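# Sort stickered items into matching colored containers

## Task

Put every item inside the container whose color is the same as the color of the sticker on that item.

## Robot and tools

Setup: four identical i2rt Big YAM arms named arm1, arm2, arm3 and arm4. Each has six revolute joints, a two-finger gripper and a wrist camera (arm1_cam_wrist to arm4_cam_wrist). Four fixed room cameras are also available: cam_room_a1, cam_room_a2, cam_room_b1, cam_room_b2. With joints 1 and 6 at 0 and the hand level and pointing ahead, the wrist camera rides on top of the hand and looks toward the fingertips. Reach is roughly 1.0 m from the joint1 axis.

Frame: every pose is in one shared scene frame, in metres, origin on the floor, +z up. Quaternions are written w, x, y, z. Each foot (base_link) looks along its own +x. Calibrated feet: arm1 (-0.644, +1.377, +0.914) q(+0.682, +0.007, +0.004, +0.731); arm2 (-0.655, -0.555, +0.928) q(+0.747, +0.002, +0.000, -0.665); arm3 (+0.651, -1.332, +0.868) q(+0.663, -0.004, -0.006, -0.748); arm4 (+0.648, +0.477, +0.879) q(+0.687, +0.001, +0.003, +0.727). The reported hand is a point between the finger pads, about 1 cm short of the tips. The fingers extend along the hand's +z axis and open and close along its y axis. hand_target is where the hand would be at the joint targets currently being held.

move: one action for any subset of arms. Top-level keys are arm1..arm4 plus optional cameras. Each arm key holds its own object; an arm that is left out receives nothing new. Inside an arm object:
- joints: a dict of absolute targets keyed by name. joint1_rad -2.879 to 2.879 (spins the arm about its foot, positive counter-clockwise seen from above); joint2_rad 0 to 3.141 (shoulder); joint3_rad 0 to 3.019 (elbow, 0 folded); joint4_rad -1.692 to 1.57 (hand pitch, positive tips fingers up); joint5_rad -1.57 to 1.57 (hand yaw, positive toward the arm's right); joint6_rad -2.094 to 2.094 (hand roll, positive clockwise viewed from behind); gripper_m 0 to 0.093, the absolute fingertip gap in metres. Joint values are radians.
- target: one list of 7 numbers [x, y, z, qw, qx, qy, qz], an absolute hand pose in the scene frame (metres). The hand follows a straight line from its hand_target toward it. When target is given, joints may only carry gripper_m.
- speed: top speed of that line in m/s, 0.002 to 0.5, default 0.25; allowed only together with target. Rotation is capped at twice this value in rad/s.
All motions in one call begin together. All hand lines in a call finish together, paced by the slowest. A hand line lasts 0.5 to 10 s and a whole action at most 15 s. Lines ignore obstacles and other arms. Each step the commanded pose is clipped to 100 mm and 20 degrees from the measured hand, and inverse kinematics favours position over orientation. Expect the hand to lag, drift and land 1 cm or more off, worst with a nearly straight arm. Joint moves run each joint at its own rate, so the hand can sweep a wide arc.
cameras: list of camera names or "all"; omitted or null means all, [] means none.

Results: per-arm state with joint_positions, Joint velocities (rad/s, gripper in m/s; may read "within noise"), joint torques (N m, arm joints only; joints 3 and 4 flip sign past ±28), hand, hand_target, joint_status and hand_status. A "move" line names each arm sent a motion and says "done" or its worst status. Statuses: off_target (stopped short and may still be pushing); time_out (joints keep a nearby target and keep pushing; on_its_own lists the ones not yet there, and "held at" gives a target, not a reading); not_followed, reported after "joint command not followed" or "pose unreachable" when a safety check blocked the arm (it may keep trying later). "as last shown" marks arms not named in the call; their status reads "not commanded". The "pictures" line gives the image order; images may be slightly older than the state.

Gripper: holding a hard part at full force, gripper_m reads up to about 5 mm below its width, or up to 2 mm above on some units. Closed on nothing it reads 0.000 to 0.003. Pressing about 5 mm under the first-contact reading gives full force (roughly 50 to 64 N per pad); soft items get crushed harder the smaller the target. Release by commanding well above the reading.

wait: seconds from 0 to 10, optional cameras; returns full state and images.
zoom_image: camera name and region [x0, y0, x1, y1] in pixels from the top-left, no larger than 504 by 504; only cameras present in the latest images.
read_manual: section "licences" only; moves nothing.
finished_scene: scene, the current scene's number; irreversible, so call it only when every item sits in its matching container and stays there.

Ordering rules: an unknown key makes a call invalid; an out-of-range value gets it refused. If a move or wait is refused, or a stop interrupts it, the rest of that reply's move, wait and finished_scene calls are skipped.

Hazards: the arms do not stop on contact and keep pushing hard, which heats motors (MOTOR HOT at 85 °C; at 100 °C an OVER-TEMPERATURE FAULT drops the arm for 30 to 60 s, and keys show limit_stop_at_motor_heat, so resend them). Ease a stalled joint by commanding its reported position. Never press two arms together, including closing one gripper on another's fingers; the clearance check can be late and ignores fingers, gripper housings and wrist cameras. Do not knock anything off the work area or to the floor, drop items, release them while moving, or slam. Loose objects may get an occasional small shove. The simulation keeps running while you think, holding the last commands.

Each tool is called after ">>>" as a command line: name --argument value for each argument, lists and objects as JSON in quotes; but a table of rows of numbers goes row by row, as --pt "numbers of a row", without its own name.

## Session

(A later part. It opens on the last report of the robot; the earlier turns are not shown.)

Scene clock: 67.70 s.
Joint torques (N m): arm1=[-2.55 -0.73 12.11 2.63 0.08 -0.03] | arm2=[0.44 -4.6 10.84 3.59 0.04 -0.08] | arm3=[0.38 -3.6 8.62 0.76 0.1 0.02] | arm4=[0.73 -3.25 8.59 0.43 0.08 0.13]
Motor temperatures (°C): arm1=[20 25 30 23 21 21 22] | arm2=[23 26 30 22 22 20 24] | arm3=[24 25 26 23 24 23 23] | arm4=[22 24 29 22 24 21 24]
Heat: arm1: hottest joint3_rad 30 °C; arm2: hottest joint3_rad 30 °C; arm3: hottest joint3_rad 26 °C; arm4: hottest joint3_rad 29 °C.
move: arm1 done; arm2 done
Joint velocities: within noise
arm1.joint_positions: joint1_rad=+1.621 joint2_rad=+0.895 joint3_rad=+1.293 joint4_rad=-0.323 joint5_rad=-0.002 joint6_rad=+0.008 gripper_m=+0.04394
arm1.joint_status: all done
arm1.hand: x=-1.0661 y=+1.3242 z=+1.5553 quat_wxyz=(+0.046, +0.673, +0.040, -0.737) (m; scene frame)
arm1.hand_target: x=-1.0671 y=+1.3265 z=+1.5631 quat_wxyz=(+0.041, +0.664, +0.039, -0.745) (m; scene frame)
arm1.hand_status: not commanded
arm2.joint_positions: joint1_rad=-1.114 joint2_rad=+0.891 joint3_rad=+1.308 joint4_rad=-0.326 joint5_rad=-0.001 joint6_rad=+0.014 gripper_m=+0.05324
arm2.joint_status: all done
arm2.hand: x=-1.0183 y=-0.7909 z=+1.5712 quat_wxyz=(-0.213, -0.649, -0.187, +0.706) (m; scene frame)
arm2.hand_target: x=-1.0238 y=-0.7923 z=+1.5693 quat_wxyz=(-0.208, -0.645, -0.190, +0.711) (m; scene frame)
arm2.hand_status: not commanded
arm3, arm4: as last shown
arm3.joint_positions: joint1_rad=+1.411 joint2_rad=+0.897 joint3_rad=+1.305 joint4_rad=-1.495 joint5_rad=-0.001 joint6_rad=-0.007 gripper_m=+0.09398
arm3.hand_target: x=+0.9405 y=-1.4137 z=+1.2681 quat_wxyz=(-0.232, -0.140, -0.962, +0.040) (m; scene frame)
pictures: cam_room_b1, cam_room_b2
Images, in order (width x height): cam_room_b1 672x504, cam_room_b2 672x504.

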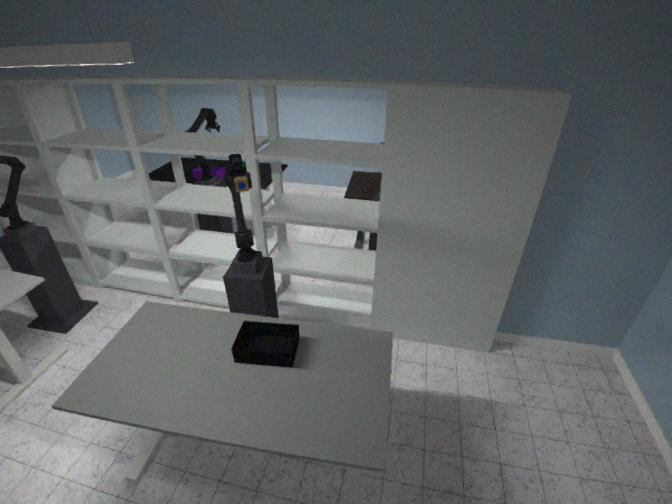

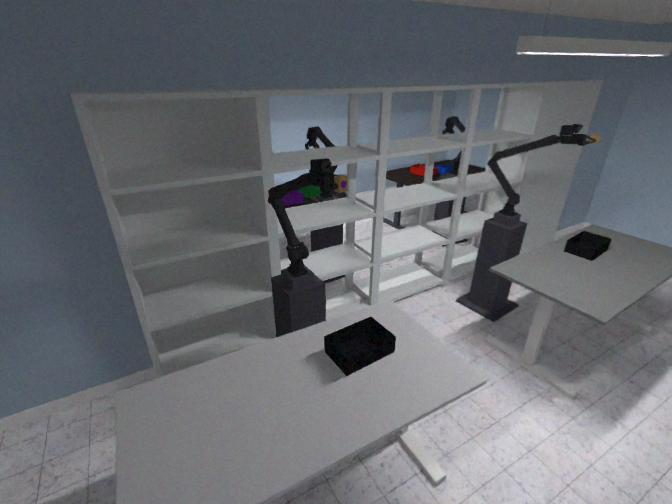

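>>> move --arm1 '{"joints":{"joint4_rad":-1.5}}' --arm2 '{"joints":{"joint4_rad":-1.5}}' --cameras '[]'

>>> move --arm1 '{"joints":{"joint1_rad":-2.3}}' --arm2 '{"joints":{"joint1_rad":0.9}}' --cameras '[]'

>>> move --arm1 '{"target":[-0.328,1.132,1.09,0.204,0.316,0.923,-0.070],"speed":0.35}' --arm2 '{"target":[-0.315,-0.766,1.10,0.208,0.267,0.939,-0.059],"speed":0.35}' --cameras '[]'

>>> move --arm1 '{"target":[-0.16,1.0,1.10,0.204,0.316,0.923,-0.070],"speed":0.3}' --arm2 '{"target":[-0.19,-0.843,1.11,0.208,0.267,0.939,-0.059],"speed":0.3}' --cameras '[]'

>>> move --arm1 '{"target":[-0.05,0.92,1.075,0.041,0.324,0.945,-0.014],"speed":0.25}' --arm2 '{"target":[-0.05,-0.93,1.08,0.067,0.273,0.960,-0.019],"speed":0.25}' --cameras '["arm1_cam_wrist","arm2_cam_wrist"]'

Scene clock: 77.40 s.
Joint torques (N m): arm1=[-1.96 -1.14 11.26 0.87 0.07 -0.08] | arm2=[0.44 -4.07 10.18 1.2 0.03 -0.09] | arm3=[0.26 -3.6 8.62 0.73 0.11 0.01] | arm4=[0.85 -2.9 8.55 0.44 0.08 0.11]
Motor temperatures (°C): arm1=[20 25 31 23 21 21 22] | arm2=[23 26 31 22 22 20 24] | arm3=[24 25 26 23 24 23 23] | arm4=[22 24 29 22 24 21 24]
Heat: arm1: hottest joint3_rad 31 °C; arm2: hottest joint3_rad 31 °C; arm3: hottest joint3_rad 26 °C; arm4: hottest joint3_rad 29 °C.
move: arm1 done; arm2 done
Joint velocities: within noise
arm1.joint_positions: joint1_rad=+1.621 joint2_rad=+0.896 joint3_rad=+1.292 joint4_rad=-1.492 joint5_rad=-0.002 joint6_rad=+0.008 gripper_m=+0.04394
arm1.joint_status: all done
arm1.hand: x=-0.9384 y=+1.3405 z=+1.3159 quat_wxyz=(+0.014, +0.969, +0.054, -0.242) (m; scene frame)
arm1.hand_target: x=-0.9385 y=+1.3423 z=+1.3176 quat_wxyz=(+0.012, +0.969, +0.056, -0.240) (m; scene frame)
arm1.hand_status: not commanded
arm2.joint_positions: joint1_rad=-1.114 joint2_rad=+0.892 joint3_rad=+1.306 joint4_rad=-1.488 joint5_rad=-0.001 joint6_rad=+0.014 gripper_m=+0.05324
arm2.joint_status: all done
arm2.hand: x=-0.9112 y=-0.7212 z=+1.3326 quat_wxyz=(-0.070, -0.932, -0.268, +0.234) (m; scene frame)
arm2.hand_target: x=-0.9112 y=-0.7197 z=+1.3261 quat_wxyz=(-0.064, -0.934, -0.274, +0.223) (m; scene frame)
arm2.hand_status: not commanded
arm3, arm4: as last shown
arm3.hand_target: x=+0.9405 y=-1.4137 z=+1.2681 quat_wxyz=(-0.232, -0.140, -0.962, +0.041) (m; scene frame)
pictures: none
No camera images: "cameras" was empty.

Scene clock: 80.03 s.
Joint torques (N m): arm1=[-2.02 -2.78 11.33 0.62 -0.05 -0.02] | arm2=[0.97 -4.37 10.19 1.24 0.03 -0.06] | arm3=[0.44 -3.55 8.64 0.79 0.09 0.04] | arm4=[0.97 -3.37 8.5 0.39 0.04 0.16]
Motor temperatures (°C): arm1=[20 25 31 23 21 21 22] | arm2=[23 26 31 22 22 20 24] | arm3=[24 25 26 23 24 23 23] | arm4=[22 24 29 22 24 21 24]
Heat: arm1: hottest joint3_rad 31 °C; arm2: hottest joint3_rad 31 °C; arm3: hottest joint3_rad 26 °C; arm4: hottest joint3_rad 29 °C.
move: arm1 done; arm2 done
Joint velocities: within noise
arm1.joint_positions: joint1_rad=-2.295 joint2_rad=+0.913 joint3_rad=+1.292 joint4_rad=-1.492 joint5_rad=+0.002 joint6_rad=+0.006 gripper_m=+0.04403
arm1.joint_status: all done
arm1.hand: x=-0.3943 y=+1.1880 z=+1.3021 quat_wxyz=(-0.207, -0.316, -0.923, +0.075) (m; scene frame)
arm1.hand_target: x=-0.3986 y=+1.1900 z=+1.3088 quat_wxyz=(-0.213, -0.315, -0.922, +0.077) (m; scene frame)
arm1.hand_status: not commanded
arm2.joint_positions: joint1_rad=+0.897 joint2_rad=+0.897 joint3_rad=+1.306 joint4_rad=-1.489 joint5_rad=-0.001 joint6_rad=+0.013 gripper_m=+0.05324
arm2.joint_status: all done
arm2.hand: x=-0.3969 y=-0.7180 z=+1.3322 quat_wxyz=(-0.235, -0.273, -0.931, +0.063) (m; scene frame)
arm2.hand_target: x=-0.3985 y=-0.7162 z=+1.3271 quat_wxyz=(-0.225, -0.266, -0.935, +0.062) (m; scene frame)
arm2.hand_status: not commanded
arm3, arm4: as last shown
pictures: none
No camera images: "cameras" was empty.

Scene clock: 81.47 s.
Joint torques (N m): arm1=[-2.9 -6.01 11.9 1.63 -0.05 -0.03] | arm2=[1.26 -9.17 10.95 2.36 0.15 -0.03] | arm3=[0.5 -3.49 8.65 0.73 0.1 0.02] | arm4=[1.03 -3.31 8.47 0.49 0.06 0.13]
Motor temperatures (°C): arm1=[20 25 31 23 21 21 22] | arm2=[23 26 31 22 22 20 24] | arm3=[24 25 26 23 24 23 23] | arm4=[22 24 29 22 24 21 24]
Heat: arm1: hottest joint3_rad 31 °C; arm2: hottest joint3_rad 31 °C; arm3: hottest joint3_rad 26 °C; arm4: hottest joint3_rad 29 °C.
move: arm1 off_target; arm2 done
Joint velocities: within noise
arm1.joint_positions: joint1_rad=-2.296 joint2_rad=+1.140 joint3_rad=+0.854 joint4_rad=-0.877 joint5_rad=-0.007 joint6_rad=+0.005 gripper_m=+0.04403
arm1.joint_status: not commanded
arm1.hand: x=-0.3321 y=+1.1398 z=+1.0783 quat_wxyz=(-0.186, -0.317, -0.928, +0.063) (m; scene frame)
arm1.hand_target: x=-0.3282 y=+1.1322 z=+1.0902 quat_wxyz=(-0.204, -0.316, -0.924, +0.070) (m; scene frame)
arm1.hand_status: off_target (0.015 m and 2.3 deg from the pose sent, 0.229 m and 0.6 deg at the start)
arm2.joint_positions: joint1_rad=+0.897 joint2_rad=+1.156 joint3_rad=+0.863 joint4_rad=-0.864 joint5_rad=+0.001 joint6_rad=+0.013 gripper_m=+0.05324
arm2.joint_status: not commanded
arm2.hand: x=-0.3195 y=-0.7656 z=+1.0972 quat_wxyz=(-0.198, -0.275, -0.939, +0.054) (m; scene frame)
arm2.hand_target: x=-0.3151 y=-0.7660 z=+1.1000 quat_wxyz=(-0.208, -0.267, -0.939, +0.059) (m; scene frame)
arm2.hand_status: done (0.005 m and 1.6 deg from the pose sent, 0.251 m and 3.3 deg at the start)
arm3, arm4: as last shown
pictures: none
No camera images: "cameras" was empty.

Scene clock: 82.87 s.
Joint torques (N m): arm1=[-1.96 -13.16 16.12 0.7 -0.05 -0.04] | arm2=[1.38 -13.57 15.64 1.57 0.15 -0.04] | arm3=[0.44 -3.6 8.65 0.76 0.1 0.03] | arm4=[0.79 -3.49 8.51 0.49 0.07 0.15]
Motor temperatures (°C): arm1=[20 25 31 23 21 21 22] | arm2=[23 26 31 22 22 20 24] | arm3=[24 25 26 23 24 23 23] | arm4=[22 24 29 22 24 21 24]
Heat: arm1: hottest joint3_rad 31 °C; arm2: hottest joint3_rad 31 °C; arm3: hottest joint3_rad 26 °C; arm4: hottest joint3_rad 29 °C.
move: arm1 off_target; arm2 off_target
Joint velocities: within noise
arm1.joint_positions: joint1_rad=-2.296 joint2_rad=+1.677 joint3_rad=+1.398 joint4_rad=-0.892 joint5_rad=-0.007 joint6_rad=+0.004 gripper_m=+0.04403
arm1.joint_status: not commanded
arm1.hand: x=-0.1713 y=+1.0160 z=+1.0741 quat_wxyz=(-0.182, -0.317, -0.929, +0.062) (m; scene frame)
arm1.hand_target: x=-0.1612 y=+1.0009 z=+1.1002 quat_wxyz=(-0.204, -0.316, -0.924, +0.070) (m; scene frame)
arm1.hand_status: off_target (0.032 m and 2.8 deg from the pose sent, 0.223 m and 2.3 deg at the start)
arm2.joint_positions: joint1_rad=+0.897 joint2_rad=+1.515 joint3_rad=+1.192 joint4_rad=-0.852 joint5_rad=+0.001 joint6_rad=+0.013 gripper_m=+0.05324
arm2.joint_status: not commanded
arm2.hand: x=-0.2097 y=-0.8339 z=+1.0920 quat_wxyz=(-0.189, -0.276, -0.941, +0.051) (m; scene frame)
arm2.hand_target: x=-0.1911 y=-0.8423 z=+1.1102 quat_wxyz=(-0.208, -0.267, -0.939, +0.059) (m; scene frame)
arm2.hand_status: off_target (0.028 m and 2.5 deg from the pose sent, 0.151 m and 1.5 deg at the start)
arm3, arm4: as last shown
pictures: none
No camera images: "cameras" was empty.

Scene clock: 84.63 s.
Joint torques (N m): arm1=[-2.08 -20.6 16.16 0.25 0.01 0.03] | arm2=[1.2 -22.71 16.12 0.44 0.11 -0.05] | arm3=[0.38 -3.43 8.65 0.77 0.1 0.01] | arm4=[0.56 -3.02 8.54 0.44 0.06 0.13]
Motor temperatures (°C): arm1=[20 25 31 23 21 21 22] | arm2=[23 26 31 22 22 20 24] | arm3=[24 25 26 23 24 23 23] | arm4=[22 23 29 22 24 21 24]
Heat: arm1: hottest joint3_rad 31 °C; arm2: hottest joint3_rad 31 °C; arm3: hottest joint3_rad 26 °C; arm4: hottest joint3_rad 29 °C.
move: arm1 off_target; arm2 off_target
Joint velocities: within noise
arm1.joint_positions: joint1_rad=-2.296 joint2_rad=+2.388 joint3_rad=+2.552 joint4_rad=-1.672 joint5_rad=-0.007 joint6_rad=+0.004 gripper_m=+0.04403
arm1.joint_status: not commanded
arm1.hand: x=-0.0572 y=+0.9280 z=+1.0610 quat_wxyz=(-0.023, -0.324, -0.946, +0.008) (m; scene frame)
arm1.hand_target: x=-0.0509 y=+0.9207 z=+1.0748 quat_wxyz=(-0.042, -0.324, -0.945, +0.014) (m; scene frame)
arm1.hand_status: off_target (0.018 m and 2.1 deg from the pose sent, 0.155 m and 17.2 deg at the start)
arm2.joint_positions: joint1_rad=+0.897 joint2_rad=+2.156 joint3_rad=+2.099 joint4_rad=-1.400 joint5_rad=+0.001 joint6_rad=+0.013 gripper_m=+0.05324
arm2.joint_status: not commanded
arm2.hand: x=-0.0639 y=-0.9245 z=+1.0709 quat_wxyz=(-0.055, -0.280, -0.958, +0.014) (m; scene frame)
arm2.hand_target: x=-0.0509 y=-0.9295 z=+1.0798 quat_wxyz=(-0.068, -0.273, -0.959, +0.019) (m; scene frame)
arm2.hand_status: off_target (0.018 m and 1.7 deg from the pose sent, 0.187 m and 14.7 deg at the start)
arm3, arm4: as last shown
pictures: arm1_cam_wrist, arm2_cam_wrist
Images, in order (width x height): arm1_cam_wrist 672x504, arm2_cam_wrist 672x504.

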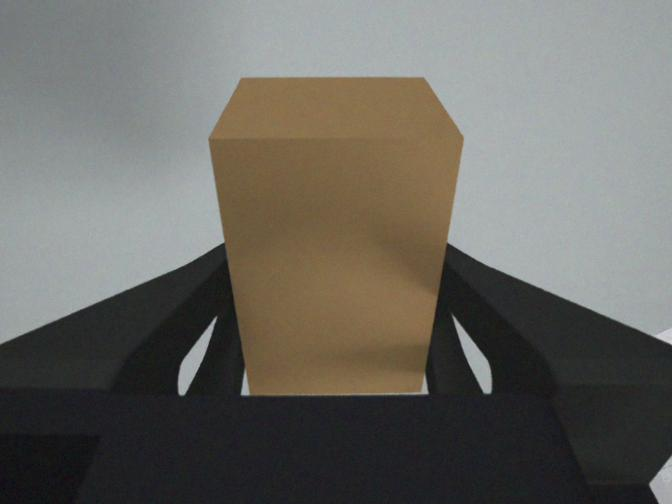

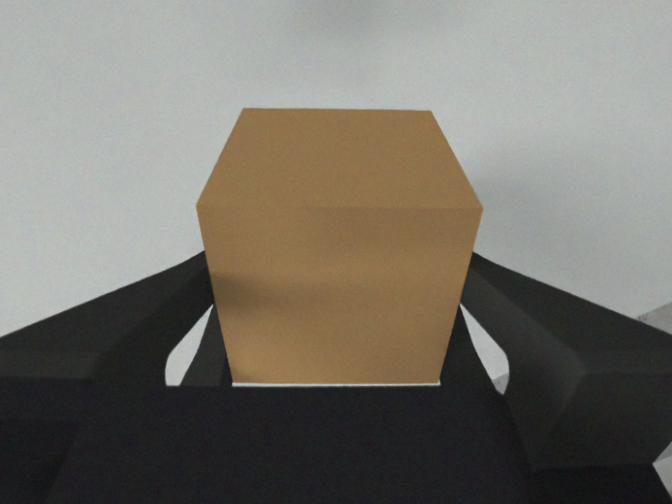

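>>> move --arm1 '{"target":[-0.05,0.92,1.01,0.041,0.324,0.945,-0.014],"speed":0.15}' --arm2 '{"target":[-0.05,-0.93,1.025,0.067,0.273,0.960,-0.019],"speed":0.15}' --arm3 '{"joints":{"joint1_rad":-1.97}}' --arm4 '{"joints":{"joint1_rad":0.95}}' --cameras '[]'

>>> move --arm1 '{"target":[-0.05,0.92,0.99,0.041,0.324,0.945,-0.014],"speed":0.06}' --arm2 '{"target":[-0.05,-0.93,1.01,0.067,0.273,0.960,-0.019],"speed":0.06}' --cameras '[]'

Scene clock: 92.63 s.
Joint torques (N m): arm1=[-2.08 -22.42 9.61 1.33 0.04 0.06] | arm2=[1.08 -22.59 10.36 1.72 0.09 -0.05] | arm3=[0.67 -5.42 8.7 0.68 -0.08 0] | arm4=[0.97 -4.19 8.54 0.42 0.11 0.11]
Motor temperatures (°C): arm1=[20 26 32 23 21 21 22] | arm2=[23 26 33 22 22 20 24] | arm3=[24 25 27 23 24 23 23] | arm4=[22 23 29 22 24 21 24]
Heat: arm1: hottest joint3_rad 32 °C; arm2: hottest joint3_rad 33 °C; arm3: hottest joint3_rad 27 °C; arm4: hottest joint3_rad 29 °C.
move: arm1 done; arm2 off_target; arm3 done; arm4 done
Joint velocities: within noise
arm1.joint_positions: joint1_rad=-2.296 joint2_rad=+2.379 joint3_rad=+2.404 joint4_rad=-1.508 joint5_rad=-0.007 joint6_rad=+0.004 gripper_m=+0.04401
arm1.joint_status: not commanded
arm1.hand: x=-0.0508 y=+0.9226 z=+1.0111 quat_wxyz=(-0.035, -0.324, -0.945, +0.012) (m; scene frame)
arm1.hand_target: x=-0.0500 y=+0.9200 z=+1.0101 quat_wxyz=(-0.041, -0.324, -0.945, +0.014) (m; scene frame)
arm1.hand_status: done (0.003 m and 0.8 deg from the pose sent, 0.052 m and 2.1 deg at the start)
arm2.joint_positions: joint1_rad=+0.897 joint2_rad=+2.170 joint3_rad=+2.056 joint4_rad=-1.299 joint5_rad=+0.001 joint6_rad=+0.013 gripper_m=+0.05324
arm2.joint_status: not commanded
arm2.hand: x=-0.0532 y=-0.9310 z=+1.0468 quat_wxyz=(-0.076, -0.280, -0.957, +0.020) (m; scene frame)
arm2.hand_target: x=-0.0507 y=-0.9297 z=+1.0252 quat_wxyz=(-0.067, -0.273, -0.960, +0.019) (m; scene frame)
arm2.hand_status: off_target (0.022 m and 1.4 deg from the pose sent, 0.048 m and 1.7 deg at the start)
arm3.joint_positions: joint1_rad=-1.961 joint2_rad=+0.910 joint3_rad=+1.305 joint4_rad=-1.495 joint5_rad=+0.002 joint6_rad=-0.006 gripper_m=+0.09402
arm3.joint_status: all done
arm3.hand: x=+0.3831 y=-1.1754 z=+1.2641 quat_wxyz=(+0.054, -0.942, +0.245, +0.223) (m; scene frame)
arm3.hand_target: x=+0.3878 y=-1.1752 z=+1.2642 quat_wxyz=(+0.054, -0.940, +0.251, +0.223) (m; scene frame)
arm3.hand_status: not commanded
arm4.joint_positions: joint1_rad=+0.948 joint2_rad=+0.901 joint3_rad=+1.299 joint4_rad=-1.491 joint5_rad=-0.001 joint6_rad=-0.011 gripper_m=+0.09401
arm4.joint_status: all done
arm4.hand: x=+0.3924 y=+0.6426 z=+1.2793 quat_wxyz=(-0.065, +0.934, -0.267, -0.229) (m; scene frame)
arm4.hand_target: x=+0.3940 y=+0.6412 z=+1.2788 quat_wxyz=(-0.063, +0.934, -0.271, -0.226) (m; scene frame)
arm4.hand_status: not commanded
pictures: none
No camera images: "cameras" was empty.

Scene clock: 93.60 s.
Joint torques (N m): arm1=[-2.14 -20.66 9.02 1.78 0.02 0.01] | arm2=[1.03 -21.95 9.92 1.74 0.09 -0.05] | arm3=[0.67 -5.3 8.72 0.69 -0.08 0.01] | arm4=[1.08 -4.6 8.61 0.38 0.08 0.11]
Motor temperatures (°C): arm1=[20 26 32 23 21 21 22] | arm2=[23 26 33 22 22 20 24] | arm3=[24 25 27 23 24 23 23] | arm4=[22 23 29 22 24 21 24]
Heat: arm1: hottest joint3_rad 32 °C; arm2: hottest joint3_rad 33 °C; arm3: hottest joint3_rad 27 °C; arm4: hottest joint3_rad 29 °C.
move: arm1 off_target; arm2 off_target
Joint velocities: within noise
arm1.joint_positions: joint1_rad=-2.296 joint2_rad=+2.355 joint3_rad=+2.357 joint4_rad=-1.466 joint5_rad=-0.007 joint6_rad=+0.004 gripper_m=+0.04401
arm1.joint_status: not commanded
arm1.hand: x=-0.0510 y=+0.9228 z=+1.0107 quat_wxyz=(-0.044, -0.324, -0.945, +0.015) (m; scene frame)
arm1.hand_target: x=-0.0505 y=+0.9204 z=+0.9902 quat_wxyz=(-0.041, -0.324, -0.945, +0.014) (m; scene frame)
arm1.hand_status: off_target (0.021 m and 0.4 deg from the pose sent, 0.021 m and 0.8 deg at the start)
arm2.joint_positions: joint1_rad=+0.897 joint2_rad=+2.170 joint3_rad=+2.034 joint4_rad=-1.265 joint5_rad=+0.001 joint6_rad=+0.013 gripper_m=+0.05324
arm2.joint_status: not commanded
arm2.hand: x=-0.0516 y=-0.9320 z=+1.0385 quat_wxyz=(-0.082, -0.280, -0.956, +0.022) (m; scene frame)
arm2.hand_target: x=-0.0509 y=-0.9296 z=+1.0105 quat_wxyz=(-0.067, -0.273, -0.960, +0.019) (m; scene frame)
arm2.hand_status: off_target (0.029 m and 1.9 deg from the pose sent, 0.037 m and 1.4 deg at the start)
arm3, arm4: as last shown
pictures: none
No camera images: "cameras" was empty.

>>> move --arm1 '{"joints":{"gripper_m":0.09}}' --arm2 '{"target":[-0.05,-0.93,0.99,0.067,0.273,0.960,-0.019],"speed":0.06}' --cameras '[]'

Scene clock: 98.40 s.
Joint torques (N m): arm1=[-2.14 -20.95 10.86 1.02 -0.01 0.04] | arm2=[1.03 -21.19 9.09 1.96 0.08 -0.05] | arm3=[0.73 -5.42 8.69 0.68 -0.09 0] | arm4=[1.08 -4.13 8.51 0.46 0.11 0.13]
Motor temperatures (°C): arm1=[20 26 32 23 21 21 22] | arm2=[23 26 32 22 22 20 24] | arm3=[24 25 27 23 24 23 23] | arm4=[22 23 29 22 24 21 24]
Heat: arm1: hottest joint3_rad 32 °C; arm2: hottest joint3_rad 32 °C; arm3: hottest joint3_rad 27 °C; arm4: hottest joint3_rad 29 °C.
move: arm1 done; arm2 off_target
Joint velocities: within noise
arm1.joint_positions: joint1_rad=-2.298 joint2_rad=+2.357 joint3_rad=+2.337 joint4_rad=-1.446 joint5_rad=-0.005 joint6_rad=+0.004 gripper_m=+0.08996
arm1.joint_status: all done
arm1.hand: x=-0.0524 y=+0.9212 z=+1.0014 quat_wxyz=(-0.043, -0.325, -0.945, +0.016) (m; scene frame)
arm1.hand_target: x=-0.0506 y=+0.9203 z=+0.9903 quat_wxyz=(-0.041, -0.324, -0.945, +0.014) (m; scene frame)
arm1.hand_status: not commanded
arm2.joint_positions: joint1_rad=+0.897 joint2_rad=+2.173 joint3_rad=+2.010 joint4_rad=-1.225 joint5_rad=+0.002 joint6_rad=+0.013 gripper_m=+0.05324
arm2.joint_status: not commanded
arm2.hand: x=-0.0495 y=-0.9334 z=+1.0288 quat_wxyz=(-0.088, -0.280, -0.956, +0.024) (m; scene frame)
arm2.hand_target: x=-0.0514 y=-0.9293 z=+0.9909 quat_wxyz=(-0.067, -0.273, -0.960, +0.019) (m; scene frame)
arm2.hand_status: off_target (0.039 m and 2.7 deg from the pose sent, 0.048 m and 1.9 deg at the start)
arm3, arm4: as last shown
pictures: none
No camera images: "cameras" was empty.

>>> move --arm1 '{"target":[-0.06,0.927,1.085,0.041,0.324,0.945,-0.014],"speed":0.2}' --arm2 '{"target":[-0.05,-0.93,0.975,0.05,0.275,0.960,-0.014],"speed":0.06}' --cameras '["arm1_cam_wrist"]'

Scene clock: 105.63 s.
Joint torques (N m): arm1=[-2.96 -22.48 15.77 -0.05 0.06 0.02] | arm2=[1.08 -18.55 10.8 0.96 0.05 -0.01] | arm3=[0.73 -5.3 8.69 0.69 -0.09 -0.01] | arm4=[1.14 -3.78 8.57 0.47 0.09 0.14]
Motor temperatures (°C): arm1=[20 26 33 23 21 21 22] | arm2=[23 26 32 22 22 20 24] | arm3=[24 24 27 23 24 23 23] | arm4=[22 23 29 22 24 21 24]
Heat: arm1: hottest joint3_rad 33 °C; arm2: hottest joint3_rad 32 °C; arm3: hottest joint3_rad 27 °C; arm4: hottest joint3_rad 29 °C.
move: arm1 off_target; arm2 off_target
Joint velocities: within noise
arm1.joint_positions: joint1_rad=-2.298 joint2_rad=+2.347 joint3_rad=+2.454 joint4_rad=-1.639 joint5_rad=-0.006 joint6_rad=+0.004 gripper_m=+0.08996
arm1.joint_status: not commanded
arm1.hand: x=-0.0678 y=+0.9338 z=+1.0520 quat_wxyz=(-0.012, -0.325, -0.946, +0.004) (m; scene frame)
arm1.hand_target: x=-0.0614 y=+0.9279 z=+1.0851 quat_wxyz=(-0.042, -0.324, -0.945, +0.014) (m; scene frame)
arm1.hand_status: off_target (0.035 m and 3.5 deg from the pose sent, 0.084 m and 0.3 deg at the start)
arm2.joint_positions: joint1_rad=+0.897 joint2_rad=+2.173 joint3_rad=+2.009 joint4_rad=-1.225 joint5_rad=+0.002 joint6_rad=+0.013 gripper_m=+0.05324
arm2.joint_status: not commanded
arm2.hand: x=-0.0497 y=-0.9333 z=+1.0278 quat_wxyz=(-0.088, -0.280, -0.956, +0.024) (m; scene frame)
arm2.hand_target: x=-0.0527 y=-0.9285 z=+0.9765 quat_wxyz=(-0.050, -0.275, -0.960, +0.014) (m; scene frame)
arm2.hand_status: off_target (0.053 m and 4.5 deg from the pose sent, 0.054 m and 4.6 deg at the start)
arm3, arm4: as last shown
pictures: arm1_cam_wrist
Images, in order (width x height): arm1_cam_wrist 672x504.

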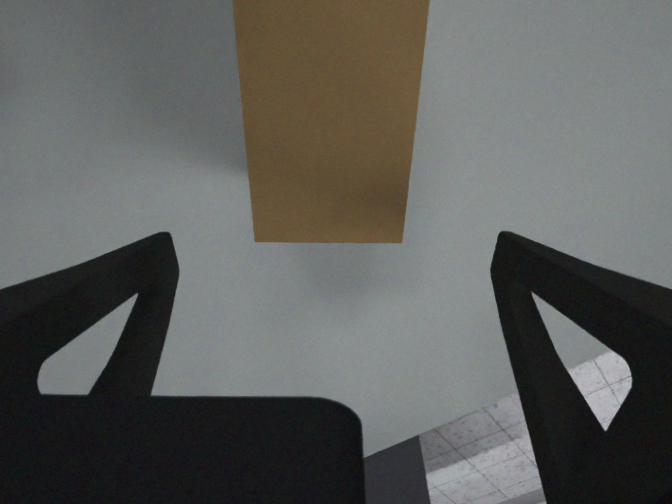

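>>> move --arm1 '{"target":[-0.33,1.132,1.11,0.204,0.316,0.923,-0.070],"speed":0.3}' --arm2 '{"joints":{"gripper_m":0.09}}' --arm4 '{"target":[0.268,0.718,1.13,0.042,-0.938,0.321,0.123],"speed":0.3}' --arm3 '{"target":[0.28,-1.119,1.13,0.05,-0.955,0.255,0.16],"speed":0.3}' --cameras '["arm2_cam_wrist"]'

>>> move --arm2 '{"target":[-0.06,-0.923,1.10,0.067,0.273,0.960,-0.019],"speed":0.2}' --arm1 '{"joints":{"joint2_rad":0.55,"joint3_rad":1.2,"joint4_rad":-1.4}}' --cameras '["arm2_cam_wrist"]'

>>> move --arm2 '{"target":[-0.315,-0.766,1.11,0.208,0.267,0.939,-0.059],"speed":0.3}' --arm4 '{"target":[-0.03,0.92,1.115,0.042,-0.938,0.321,0.123],"speed":0.3}' --cameras '["arm4_cam_wrist"]'

>>> move --arm2 '{"joints":{"joint2_rad":0.55,"joint3_rad":1.2,"joint4_rad":-1.4}}' --arm3 '{"target":[-0.03,-0.944,1.12,0.0358,-0.953,0.272,0.1255],"speed":0.3}' --cameras '["arm3_cam_wrist"]'

Scene clock: 116.17 s.
Joint torques (N m): arm1=[-2.43 -3.9 11.66 1.51 -0.03 -0.04] | arm2=[0.67 -21.54 10.67 0.96 -0.08 -0.01] | arm3=[2.14 -10.64 9.07 1.17 0.14 0.03] | arm4=[1.55 -12.51 11.29 0.8 0.25 0.17]
Motor temperatures (°C): arm1=[20 26 33 23 21 21 22] | arm2=[23 27 32 22 22 20 24] | arm3=[24 24 27 23 24 23 23] | arm4=[22 23 30 22 24 21 24]
Heat: arm1: hottest joint3_rad 33 °C; arm2: hottest joint3_rad 32 °C; arm3: hottest joint3_rad 27 °C; arm4: hottest joint3_rad 30 °C.
move: arm1 done; arm2 done; arm3 done; arm4 off_target
Joint velocities: within noise
arm1.joint_positions: joint1_rad=-2.299 joint2_rad=+1.100 joint3_rad=+0.902 joint4_rad=-0.934 joint5_rad=-0.010 joint6_rad=+0.001 gripper_m=+0.08996
arm1.joint_status: not commanded
arm1.hand: x=-0.3319 y=+1.1390 z=+1.1097 quat_wxyz=(-0.200, -0.315, -0.925, +0.067) (m; scene frame)
arm1.hand_target: x=-0.3301 y=+1.1321 z=+1.1101 quat_wxyz=(-0.204, -0.316, -0.924, +0.070) (m; scene frame)
arm1.hand_status: done (0.007 m and 0.6 deg from the pose sent, 0.334 m and 23.5 deg at the start)
arm2.joint_positions: joint1_rad=+0.903 joint2_rad=+2.204 joint3_rad=+2.009 joint4_rad=-1.227 joint5_rad=+0.005 joint6_rad=+0.013 gripper_m=+0.08993
arm2.joint_status: all done
arm2.hand: x=-0.0492 y=-0.9292 z=+1.0067 quat_wxyz=(-0.072, -0.278, -0.958, +0.020) (m; scene frame)
arm2.hand_target: x=-0.0527 y=-0.9284 z=+0.9766 quat_wxyz=(-0.050, -0.275, -0.960, +0.014) (m; scene frame)
arm2.hand_status: not commanded
arm3.joint_positions: joint1_rad=-1.961 joint2_rad=+1.236 joint3_rad=+1.204 joint4_rad=-1.206 joint5_rad=+0.030 joint6_rad=+0.007 gripper_m=+0.09402
arm3.joint_status: not commanded
arm3.hand: x=+0.2838 y=-1.1162 z=+1.1301 quat_wxyz=(+0.049, -0.953, +0.256, +0.154) (m; scene frame)
arm3.hand_target: x=+0.2801 y=-1.1190 z=+1.1299 quat_wxyz=(+0.050, -0.953, +0.254, +0.159) (m; scene frame)
arm3.hand_status: done (0.005 m and 0.6 deg from the pose sent, 0.178 m and 7.5 deg at the start)
arm4.joint_positions: joint1_rad=+0.959 joint2_rad=+1.353 joint3_rad=+1.243 joint4_rad=-1.256 joint5_rad=+0.030 joint6_rad=+0.092 gripper_m=+0.09401
arm4.joint_status: not commanded
arm4.hand: x=+0.2816 y=+0.7128 z=+1.1122 quat_wxyz=(-0.035, +0.942, -0.318, -0.098) (m; scene frame)
arm4.hand_target: x=+0.2687 y=+0.7175 z=+1.1302 quat_wxyz=(-0.042, +0.938, -0.321, -0.123) (m; scene frame)
arm4.hand_status: off_target (0.023 m and 3.1 deg from the pose sent, 0.209 m and 13.9 deg at the start)
pictures: arm2_cam_wrist
Images, in order (width x height): arm2_cam_wrist 672x504.

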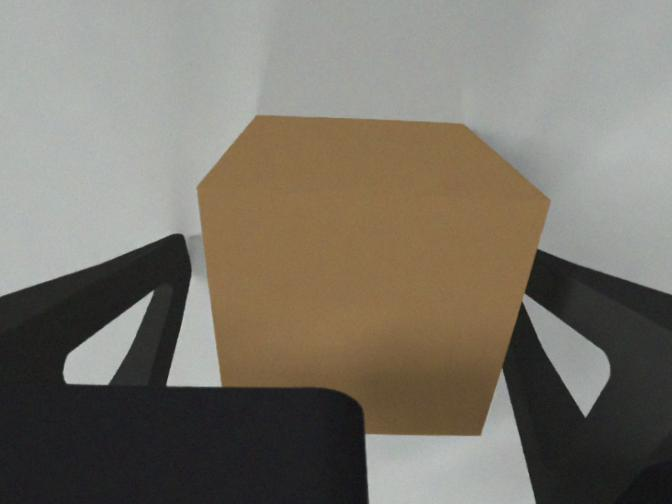

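Scene clock: 117.60 s.
Joint torques (N m): arm1=[-2.49 3.14 10.65 1.33 -0.09 -0.06] | arm2=[0.73 -23.82 14.68 0.42 -0.05 -0.02] | arm3=[2.08 -10.58 9.09 1.17 0.12 0.01] | arm4=[1.32 -12.16 11.34 0.72 0.21 0.19]
Motor temperatures (°C): arm1=[20 26 33 23 21 21 22] | arm2=[23 27 32 22 22 20 24] | arm3=[24 24 27 23 24 23 23] | arm4=[22 23 30 22 24 21 24]
Heat: arm1: hottest joint3_rad 33 °C; arm2: hottest joint3_rad 32 °C; arm3: hottest joint3_rad 27 °C; arm4: hottest joint3_rad 30 °C.
move: arm1 done; arm2 off_target
Joint velocities: within noise
arm1.joint_positions: joint1_rad=-2.299 joint2_rad=+0.546 joint3_rad=+1.192 joint4_rad=-1.392 joint5_rad=-0.010 joint6_rad=+0.001 gripper_m=+0.08996
arm1.joint_status: all done
arm1.hand: x=-0.4628 y=+1.2428 z=+1.3589 quat_wxyz=(-0.373, -0.295, -0.871, +0.127) (m; scene frame)
arm1.hand_target: x=-0.4647 y=+1.2414 z=+1.3608 quat_wxyz=(-0.371, -0.296, -0.871, +0.129) (m; scene frame)
arm1.hand_status: not commanded
arm2.joint_positions: joint1_rad=+0.903 joint2_rad=+2.131 joint3_rad=+2.097 joint4_rad=-1.423 joint5_rad=+0.005 joint6_rad=+0.012 gripper_m=+0.08993
arm2.joint_status: not commanded
arm2.hand: x=-0.0679 y=-0.9181 z=+1.0864 quat_wxyz=(-0.055, -0.277, -0.959, +0.016) (m; scene frame)
arm2.hand_target: x=-0.0605 y=-0.9226 z=+1.0999 quat_wxyz=(-0.067, -0.273, -0.959, +0.019) (m; scene frame)
arm2.hand_status: off_target (0.016 m and 1.5 deg from the pose sent, 0.094 m and 0.8 deg at the start)
arm3, arm4: as last shown
arm4.joint_positions: joint1_rad=+0.959 joint2_rad=+1.353 joint3_rad=+1.243 joint4_rad=-1.256 joint5_rad=+0.030 joint6_rad=+0.093 gripper_m=+0.09401
arm4.hand: x=+0.2816 y=+0.7128 z=+1.1122 quat_wxyz=(-0.035, +0.942, -0.319, -0.098) (m; scene frame)
pictures: arm2_cam_wrist
Images, in order (width x height): arm2_cam_wrist 672x504.

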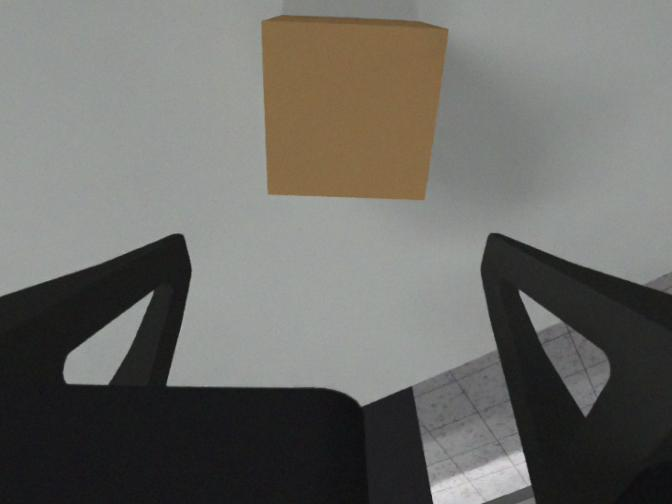

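Scene clock: 119.73 s.
Joint torques (N m): arm1=[-2.61 3.96 10.76 1.21 -0.03 -0.04] | arm2=[0.91 -8.35 10.28 2.33 -0.01 -0.03] | arm3=[2.02 -10.58 9.1 1.18 0.13 0.03] | arm4=[0.38 -28.51 11.99 0.38 0.05 -0.04]
Motor temperatures (°C): arm1=[20 26 33 23 21 21 22] | arm2=[23 27 32 22 22 20 24] | arm3=[24 24 27 23 24 23 23] | arm4=[22 23 30 22 24 21 24]
Heat: arm1: hottest joint3_rad 33 °C; arm2: hottest joint3_rad 32 °C; arm3: hottest joint3_rad 27 °C; arm4: hottest joint3_rad 30 °C.
move: arm2 done; arm4 off_target
Joint velocities: within noise
arm1, arm3: as last shown
arm2.joint_positions: joint1_rad=+0.903 joint2_rad=+1.136 joint3_rad=+0.894 joint4_rad=-0.891 joint5_rad=+0.005 joint6_rad=+0.012 gripper_m=+0.08993
arm2.joint_status: not commanded
arm2.hand: x=-0.3160 y=-0.7658 z=+1.1165 quat_wxyz=(-0.209, -0.272, -0.938, +0.058) (m; scene frame)
arm2.hand_target: x=-0.3150 y=-0.7659 z=+1.1102 quat_wxyz=(-0.208, -0.267, -0.939, +0.059) (m; scene frame)
arm2.hand_status: done (0.007 m and 0.6 deg from the pose sent, 0.291 m and 18.4 deg at the start)
arm3.joint_positions: joint1_rad=-1.961 joint2_rad=+1.236 joint3_rad=+1.204 joint4_rad=-1.206 joint5_rad=+0.030 joint6_rad=+0.008 gripper_m=+0.09402
arm4.joint_positions: joint1_rad=+0.951 joint2_rad=+2.489 joint3_rad=+2.880 joint4_rad=-1.593 joint5_rad=+0.030 joint6_rad=+0.092 gripper_m=+0.09401
arm4.joint_status: not commanded
arm4.hand: x=-0.0292 y=+0.9130 z=+1.1037 quat_wxyz=(-0.055, +0.930, -0.319, -0.176) (m; scene frame)
arm4.hand_target: x=-0.0287 y=+0.9191 z=+1.1146 quat_wxyz=(-0.058, +0.928, -0.317, -0.189) (m; scene frame)
arm4.hand_status: off_target (0.013 m and 6.4 deg from the pose sent, 0.374 m and 3.1 deg at the start; a joint's target at an end of its range on 23 of 64 steps)
pictures: arm4_cam_wrist
Images, in order (width x height): arm4_cam_wrist 672x504.

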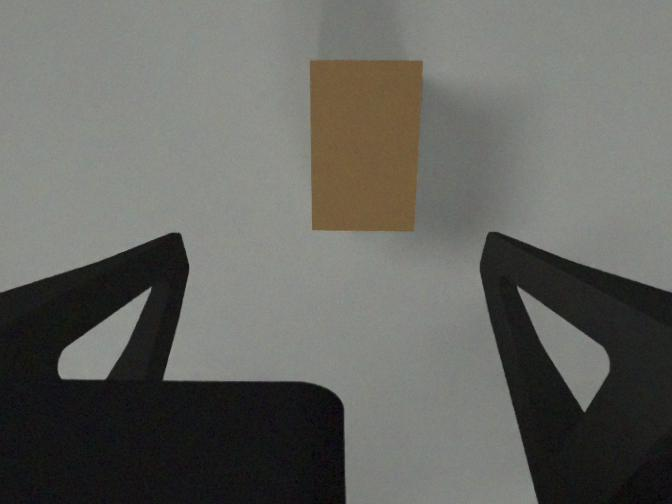

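Scene clock: 121.93 s.
Joint torques (N m): arm1=[-2.43 4.37 10.56 1.1 -0.04 -0.05] | arm2=[0.91 1.32 10.33 1.72 0 -0.03] | arm3=[1.67 -28.1 13.04 0.23 -0.06 0.02] | arm4=[0.44 -28.51 11.86 0.32 0.06 -0.07]
Motor temperatures (°C): arm1=[20 26 33 23 21 21 22] | arm2=[23 27 32 22 22 20 24] | arm3=[24 24 27 23 24 23 23] | arm4=[22 23 31 22 24 21 24]
Heat: arm1: hottest joint3_rad 33 °C; arm2: hottest joint3_rad 32 °C; arm3: hottest joint3_rad 27 °C; arm4: hottest joint3_rad 31 °C.
move: arm2 done; arm3 off_target
Joint velocities: within noise
arm1, arm4: as last shown
arm2.joint_positions: joint1_rad=+0.903 joint2_rad=+0.543 joint3_rad=+1.195 joint4_rad=-1.387 joint5_rad=+0.005 joint6_rad=+0.012 gripper_m=+0.08993
arm2.joint_status: all done
arm2.hand: x=-0.4701 y=-0.6723 z=+1.3795 quat_wxyz=(-0.391, -0.255, -0.877, +0.108) (m; scene frame)
arm2.hand_target: x=-0.4703 y=-0.6720 z=+1.3778 quat_wxyz=(-0.384, -0.252, -0.882, +0.108) (m; scene frame)
arm2.hand_status: not commanded
arm3.joint_positions: joint1_rad=-1.961 joint2_rad=+2.452 joint3_rad=+2.877 joint4_rad=-1.697 joint5_rad=+0.026 joint6_rad=+0.034 gripper_m=+0.09402
arm3.joint_status: not commanded
arm3.hand: x=-0.0253 y=-0.9441 z=+1.1030 quat_wxyz=(+0.041, -0.952, +0.269, +0.139) (m; scene frame)
arm3.hand_target: x=-0.0285 y=-0.9447 z=+1.1194 quat_wxyz=(+0.044, -0.949, +0.271, +0.158) (m; scene frame)
arm3.hand_status: off_target (0.018 m and 1.7 deg from the pose sent, 0.358 m and 4.1 deg at the start; a joint's target at an end of its range on 23 of 66 steps)
pictures: arm3_cam_wrist
Images, in order (width x height): arm3_cam_wrist 672x504.

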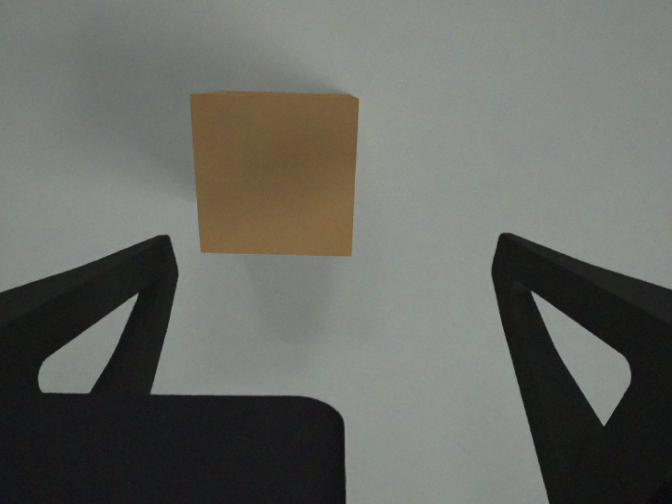

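>>> move --arm4 '{"target":[-0.036,0.943,0.995,0.060,-0.930,0.316,0.18],"speed":0.12}' --arm3 '{"target":[-0.052,-0.949,1.07,0.0358,-0.953,0.272,0.1255],"speed":0.12}' --cameras '["arm3_cam_wrist","arm4_cam_wrist"]'

Scene clock: 133.50 s.
Joint torques (N m): arm1=[-2.9 4.19 10.29 1.22 -0.06 -0.06] | arm2=[0.85 1.55 10.32 1.7 -0.02 -0.02] | arm3=[2.43 -26.93 13.23 1.02 0.13 0.04] | arm4=[0.21 -28.28 8.01 1.06 0.05 -0.08]
Motor temperatures (°C): arm1=[20 25 33 23 21 21 22] | arm2=[23 26 32 22 22 20 24] | arm3=[24 25 29 23 24 23 23] | arm4=[22 24 34 22 24 21 24]
Heat: arm1: hottest joint3_rad 33 °C; arm2: hottest joint3_rad 32 °C; arm3: hottest joint3_rad 29 °C; arm4: hottest joint3_rad 34 °C.
move: arm3 off_target; arm4 off_target
Joint velocities: within noise
arm1, arm2: as last shown
arm3.joint_positions: joint1_rad=-1.952 joint2_rad=+2.508 joint3_rad=+2.877 joint4_rad=-1.675 joint5_rad=+0.026 joint6_rad=+0.053 gripper_m=+0.09402
arm3.joint_status: not commanded
arm3.hand: x=-0.0373 y=-0.9455 z=+1.0621 quat_wxyz=(+0.036, -0.953, +0.274, +0.123) (m; scene frame)
arm3.hand_target: x=-0.0503 y=-0.9500 z=+1.0698 quat_wxyz=(+0.040, -0.951, +0.271, +0.145) (m; scene frame)
arm3.hand_status: off_target (0.017 m and 0.4 deg from the pose sent, 0.043 m and 1.8 deg at the start; a joint's target at an end of its range on 36 of 46 steps)
arm4.joint_positions: joint1_rad=+0.935 joint2_rad=+2.427 joint3_rad=+2.506 joint4_rad=-1.259 joint5_rad=+0.029 joint6_rad=+0.071 gripper_m=+0.09399
arm4.joint_status: not commanded
arm4.hand: x=-0.0403 y=+0.9353 z=+1.0107 quat_wxyz=(-0.060, +0.928, -0.317, -0.186) (m; scene frame)
arm4.hand_target: x=-0.0356 y=+0.9428 z=+0.9951 quat_wxyz=(-0.060, +0.930, -0.316, -0.180) (m; scene frame)
arm4.hand_status: off_target (0.018 m and 0.7 deg from the pose sent, 0.113 m and 0.8 deg at the start)
pictures: arm3_cam_wrist, arm4_cam_wrist
Images, in order (width x height): arm3_cam_wrist 672x504, arm4_cam_wrist 672x504.

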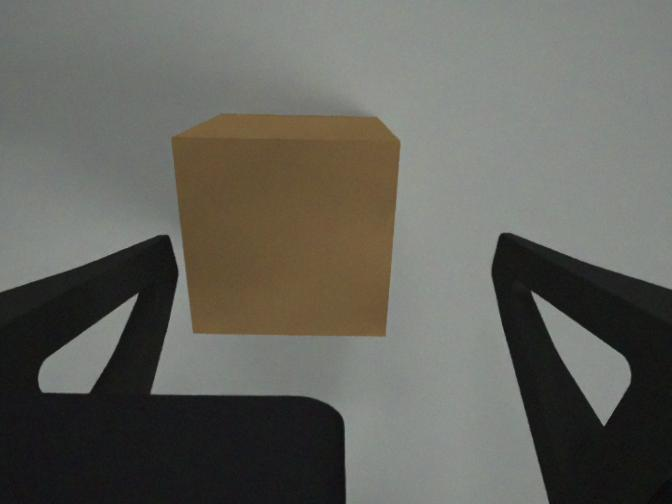

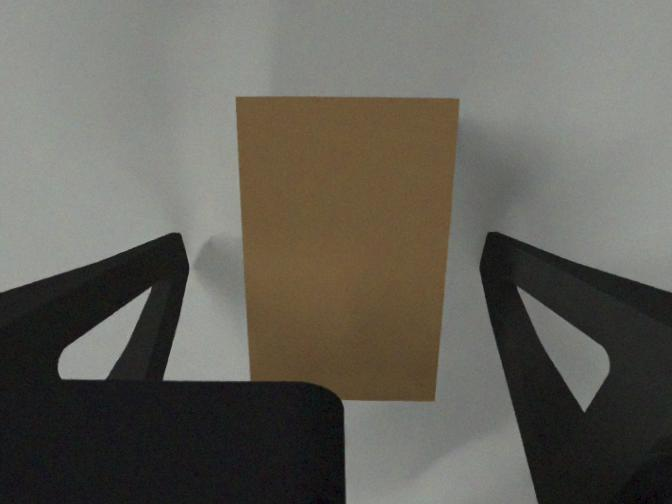

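>>> move --arm4 '{"joints":{"gripper_m":0.03}}' --arm3 '{"target":[-0.048,-0.966,1.0,0.0358,-0.953,0.272,0.1255],"speed":0.12}' --cameras '["arm3_cam_wrist"]'

Scene clock: 143.43 s.
Joint torques (N m): arm1=[-2.61 4.19 10.47 1.07 -0.08 -0.01] | arm2=[0.85 1.44 10.3 1.69 -0.01 -0.02] | arm3=[2.84 -26.7 7.51 1.14 0.12 0.02] | arm4=[1.32 -28.81 8.1 1.01 -0.05 -0.07]
Motor temperatures (°C): arm1=[20 25 33 23 21 21 22] | arm2=[23 26 32 22 22 20 23] | arm3=[24 25 29 23 24 23 23] | arm4=[22 24 33 22 24 21 24]
Heat: arm1: hottest joint3_rad 33 °C; arm2: hottest joint3_rad 32 °C; arm3: hottest joint3_rad 29 °C; arm4: hottest joint3_rad 33 °C.
move: arm3 off_target; arm4 off_target
Joint velocities: within noise
arm1, arm2: as last shown
arm3.joint_positions: joint1_rad=-1.943 joint2_rad=+2.358 joint3_rad=+2.476 joint4_rad=-1.398 joint5_rad=+0.031 joint6_rad=+0.070 gripper_m=+0.09397
arm3.joint_status: not commanded
arm3.hand: x=-0.0405 y=-0.9518 z=+1.0208 quat_wxyz=(+0.039, -0.950, +0.278, +0.136) (m; scene frame)
arm3.hand_target: x=-0.0473 y=-0.9660 z=+1.0004 quat_wxyz=(+0.036, -0.953, +0.272, +0.125) (m; scene frame)
arm3.hand_status: off_target (0.026 m and 1.5 deg from the pose sent, 0.066 m and 0.4 deg at the start)
arm4.joint_positions: joint1_rad=+0.921 joint2_rad=+2.427 joint3_rad=+2.504 joint4_rad=-1.255 joint5_rad=+0.030 joint6_rad=+0.068 gripper_m=+0.04466
arm4.joint_status: gripper_m off_target (ended at +0.04469, target +0.03000)
arm4.hand: x=-0.0343 y=+0.9449 z=+1.0103 quat_wxyz=(-0.063, +0.926, -0.322, -0.186) (m; scene frame)
arm4.hand_target: x=-0.0357 y=+0.9428 z=+0.9951 quat_wxyz=(-0.060, +0.930, -0.316, -0.180) (m; scene frame)
arm4.hand_status: not commanded
pictures: arm3_cam_wrist
Images, in order (width x height): arm3_cam_wrist 672x504.

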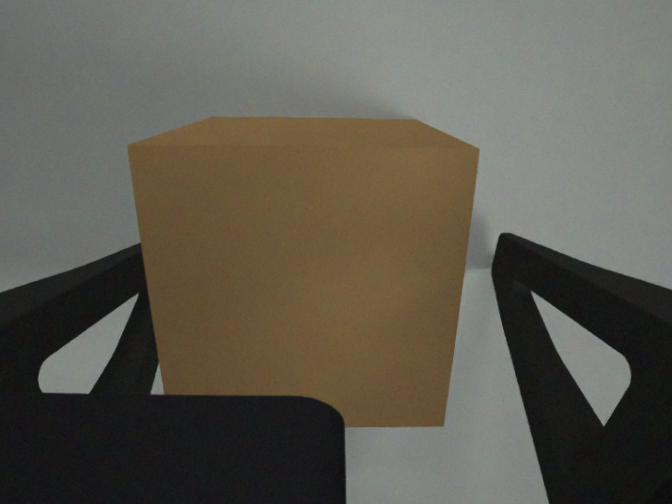

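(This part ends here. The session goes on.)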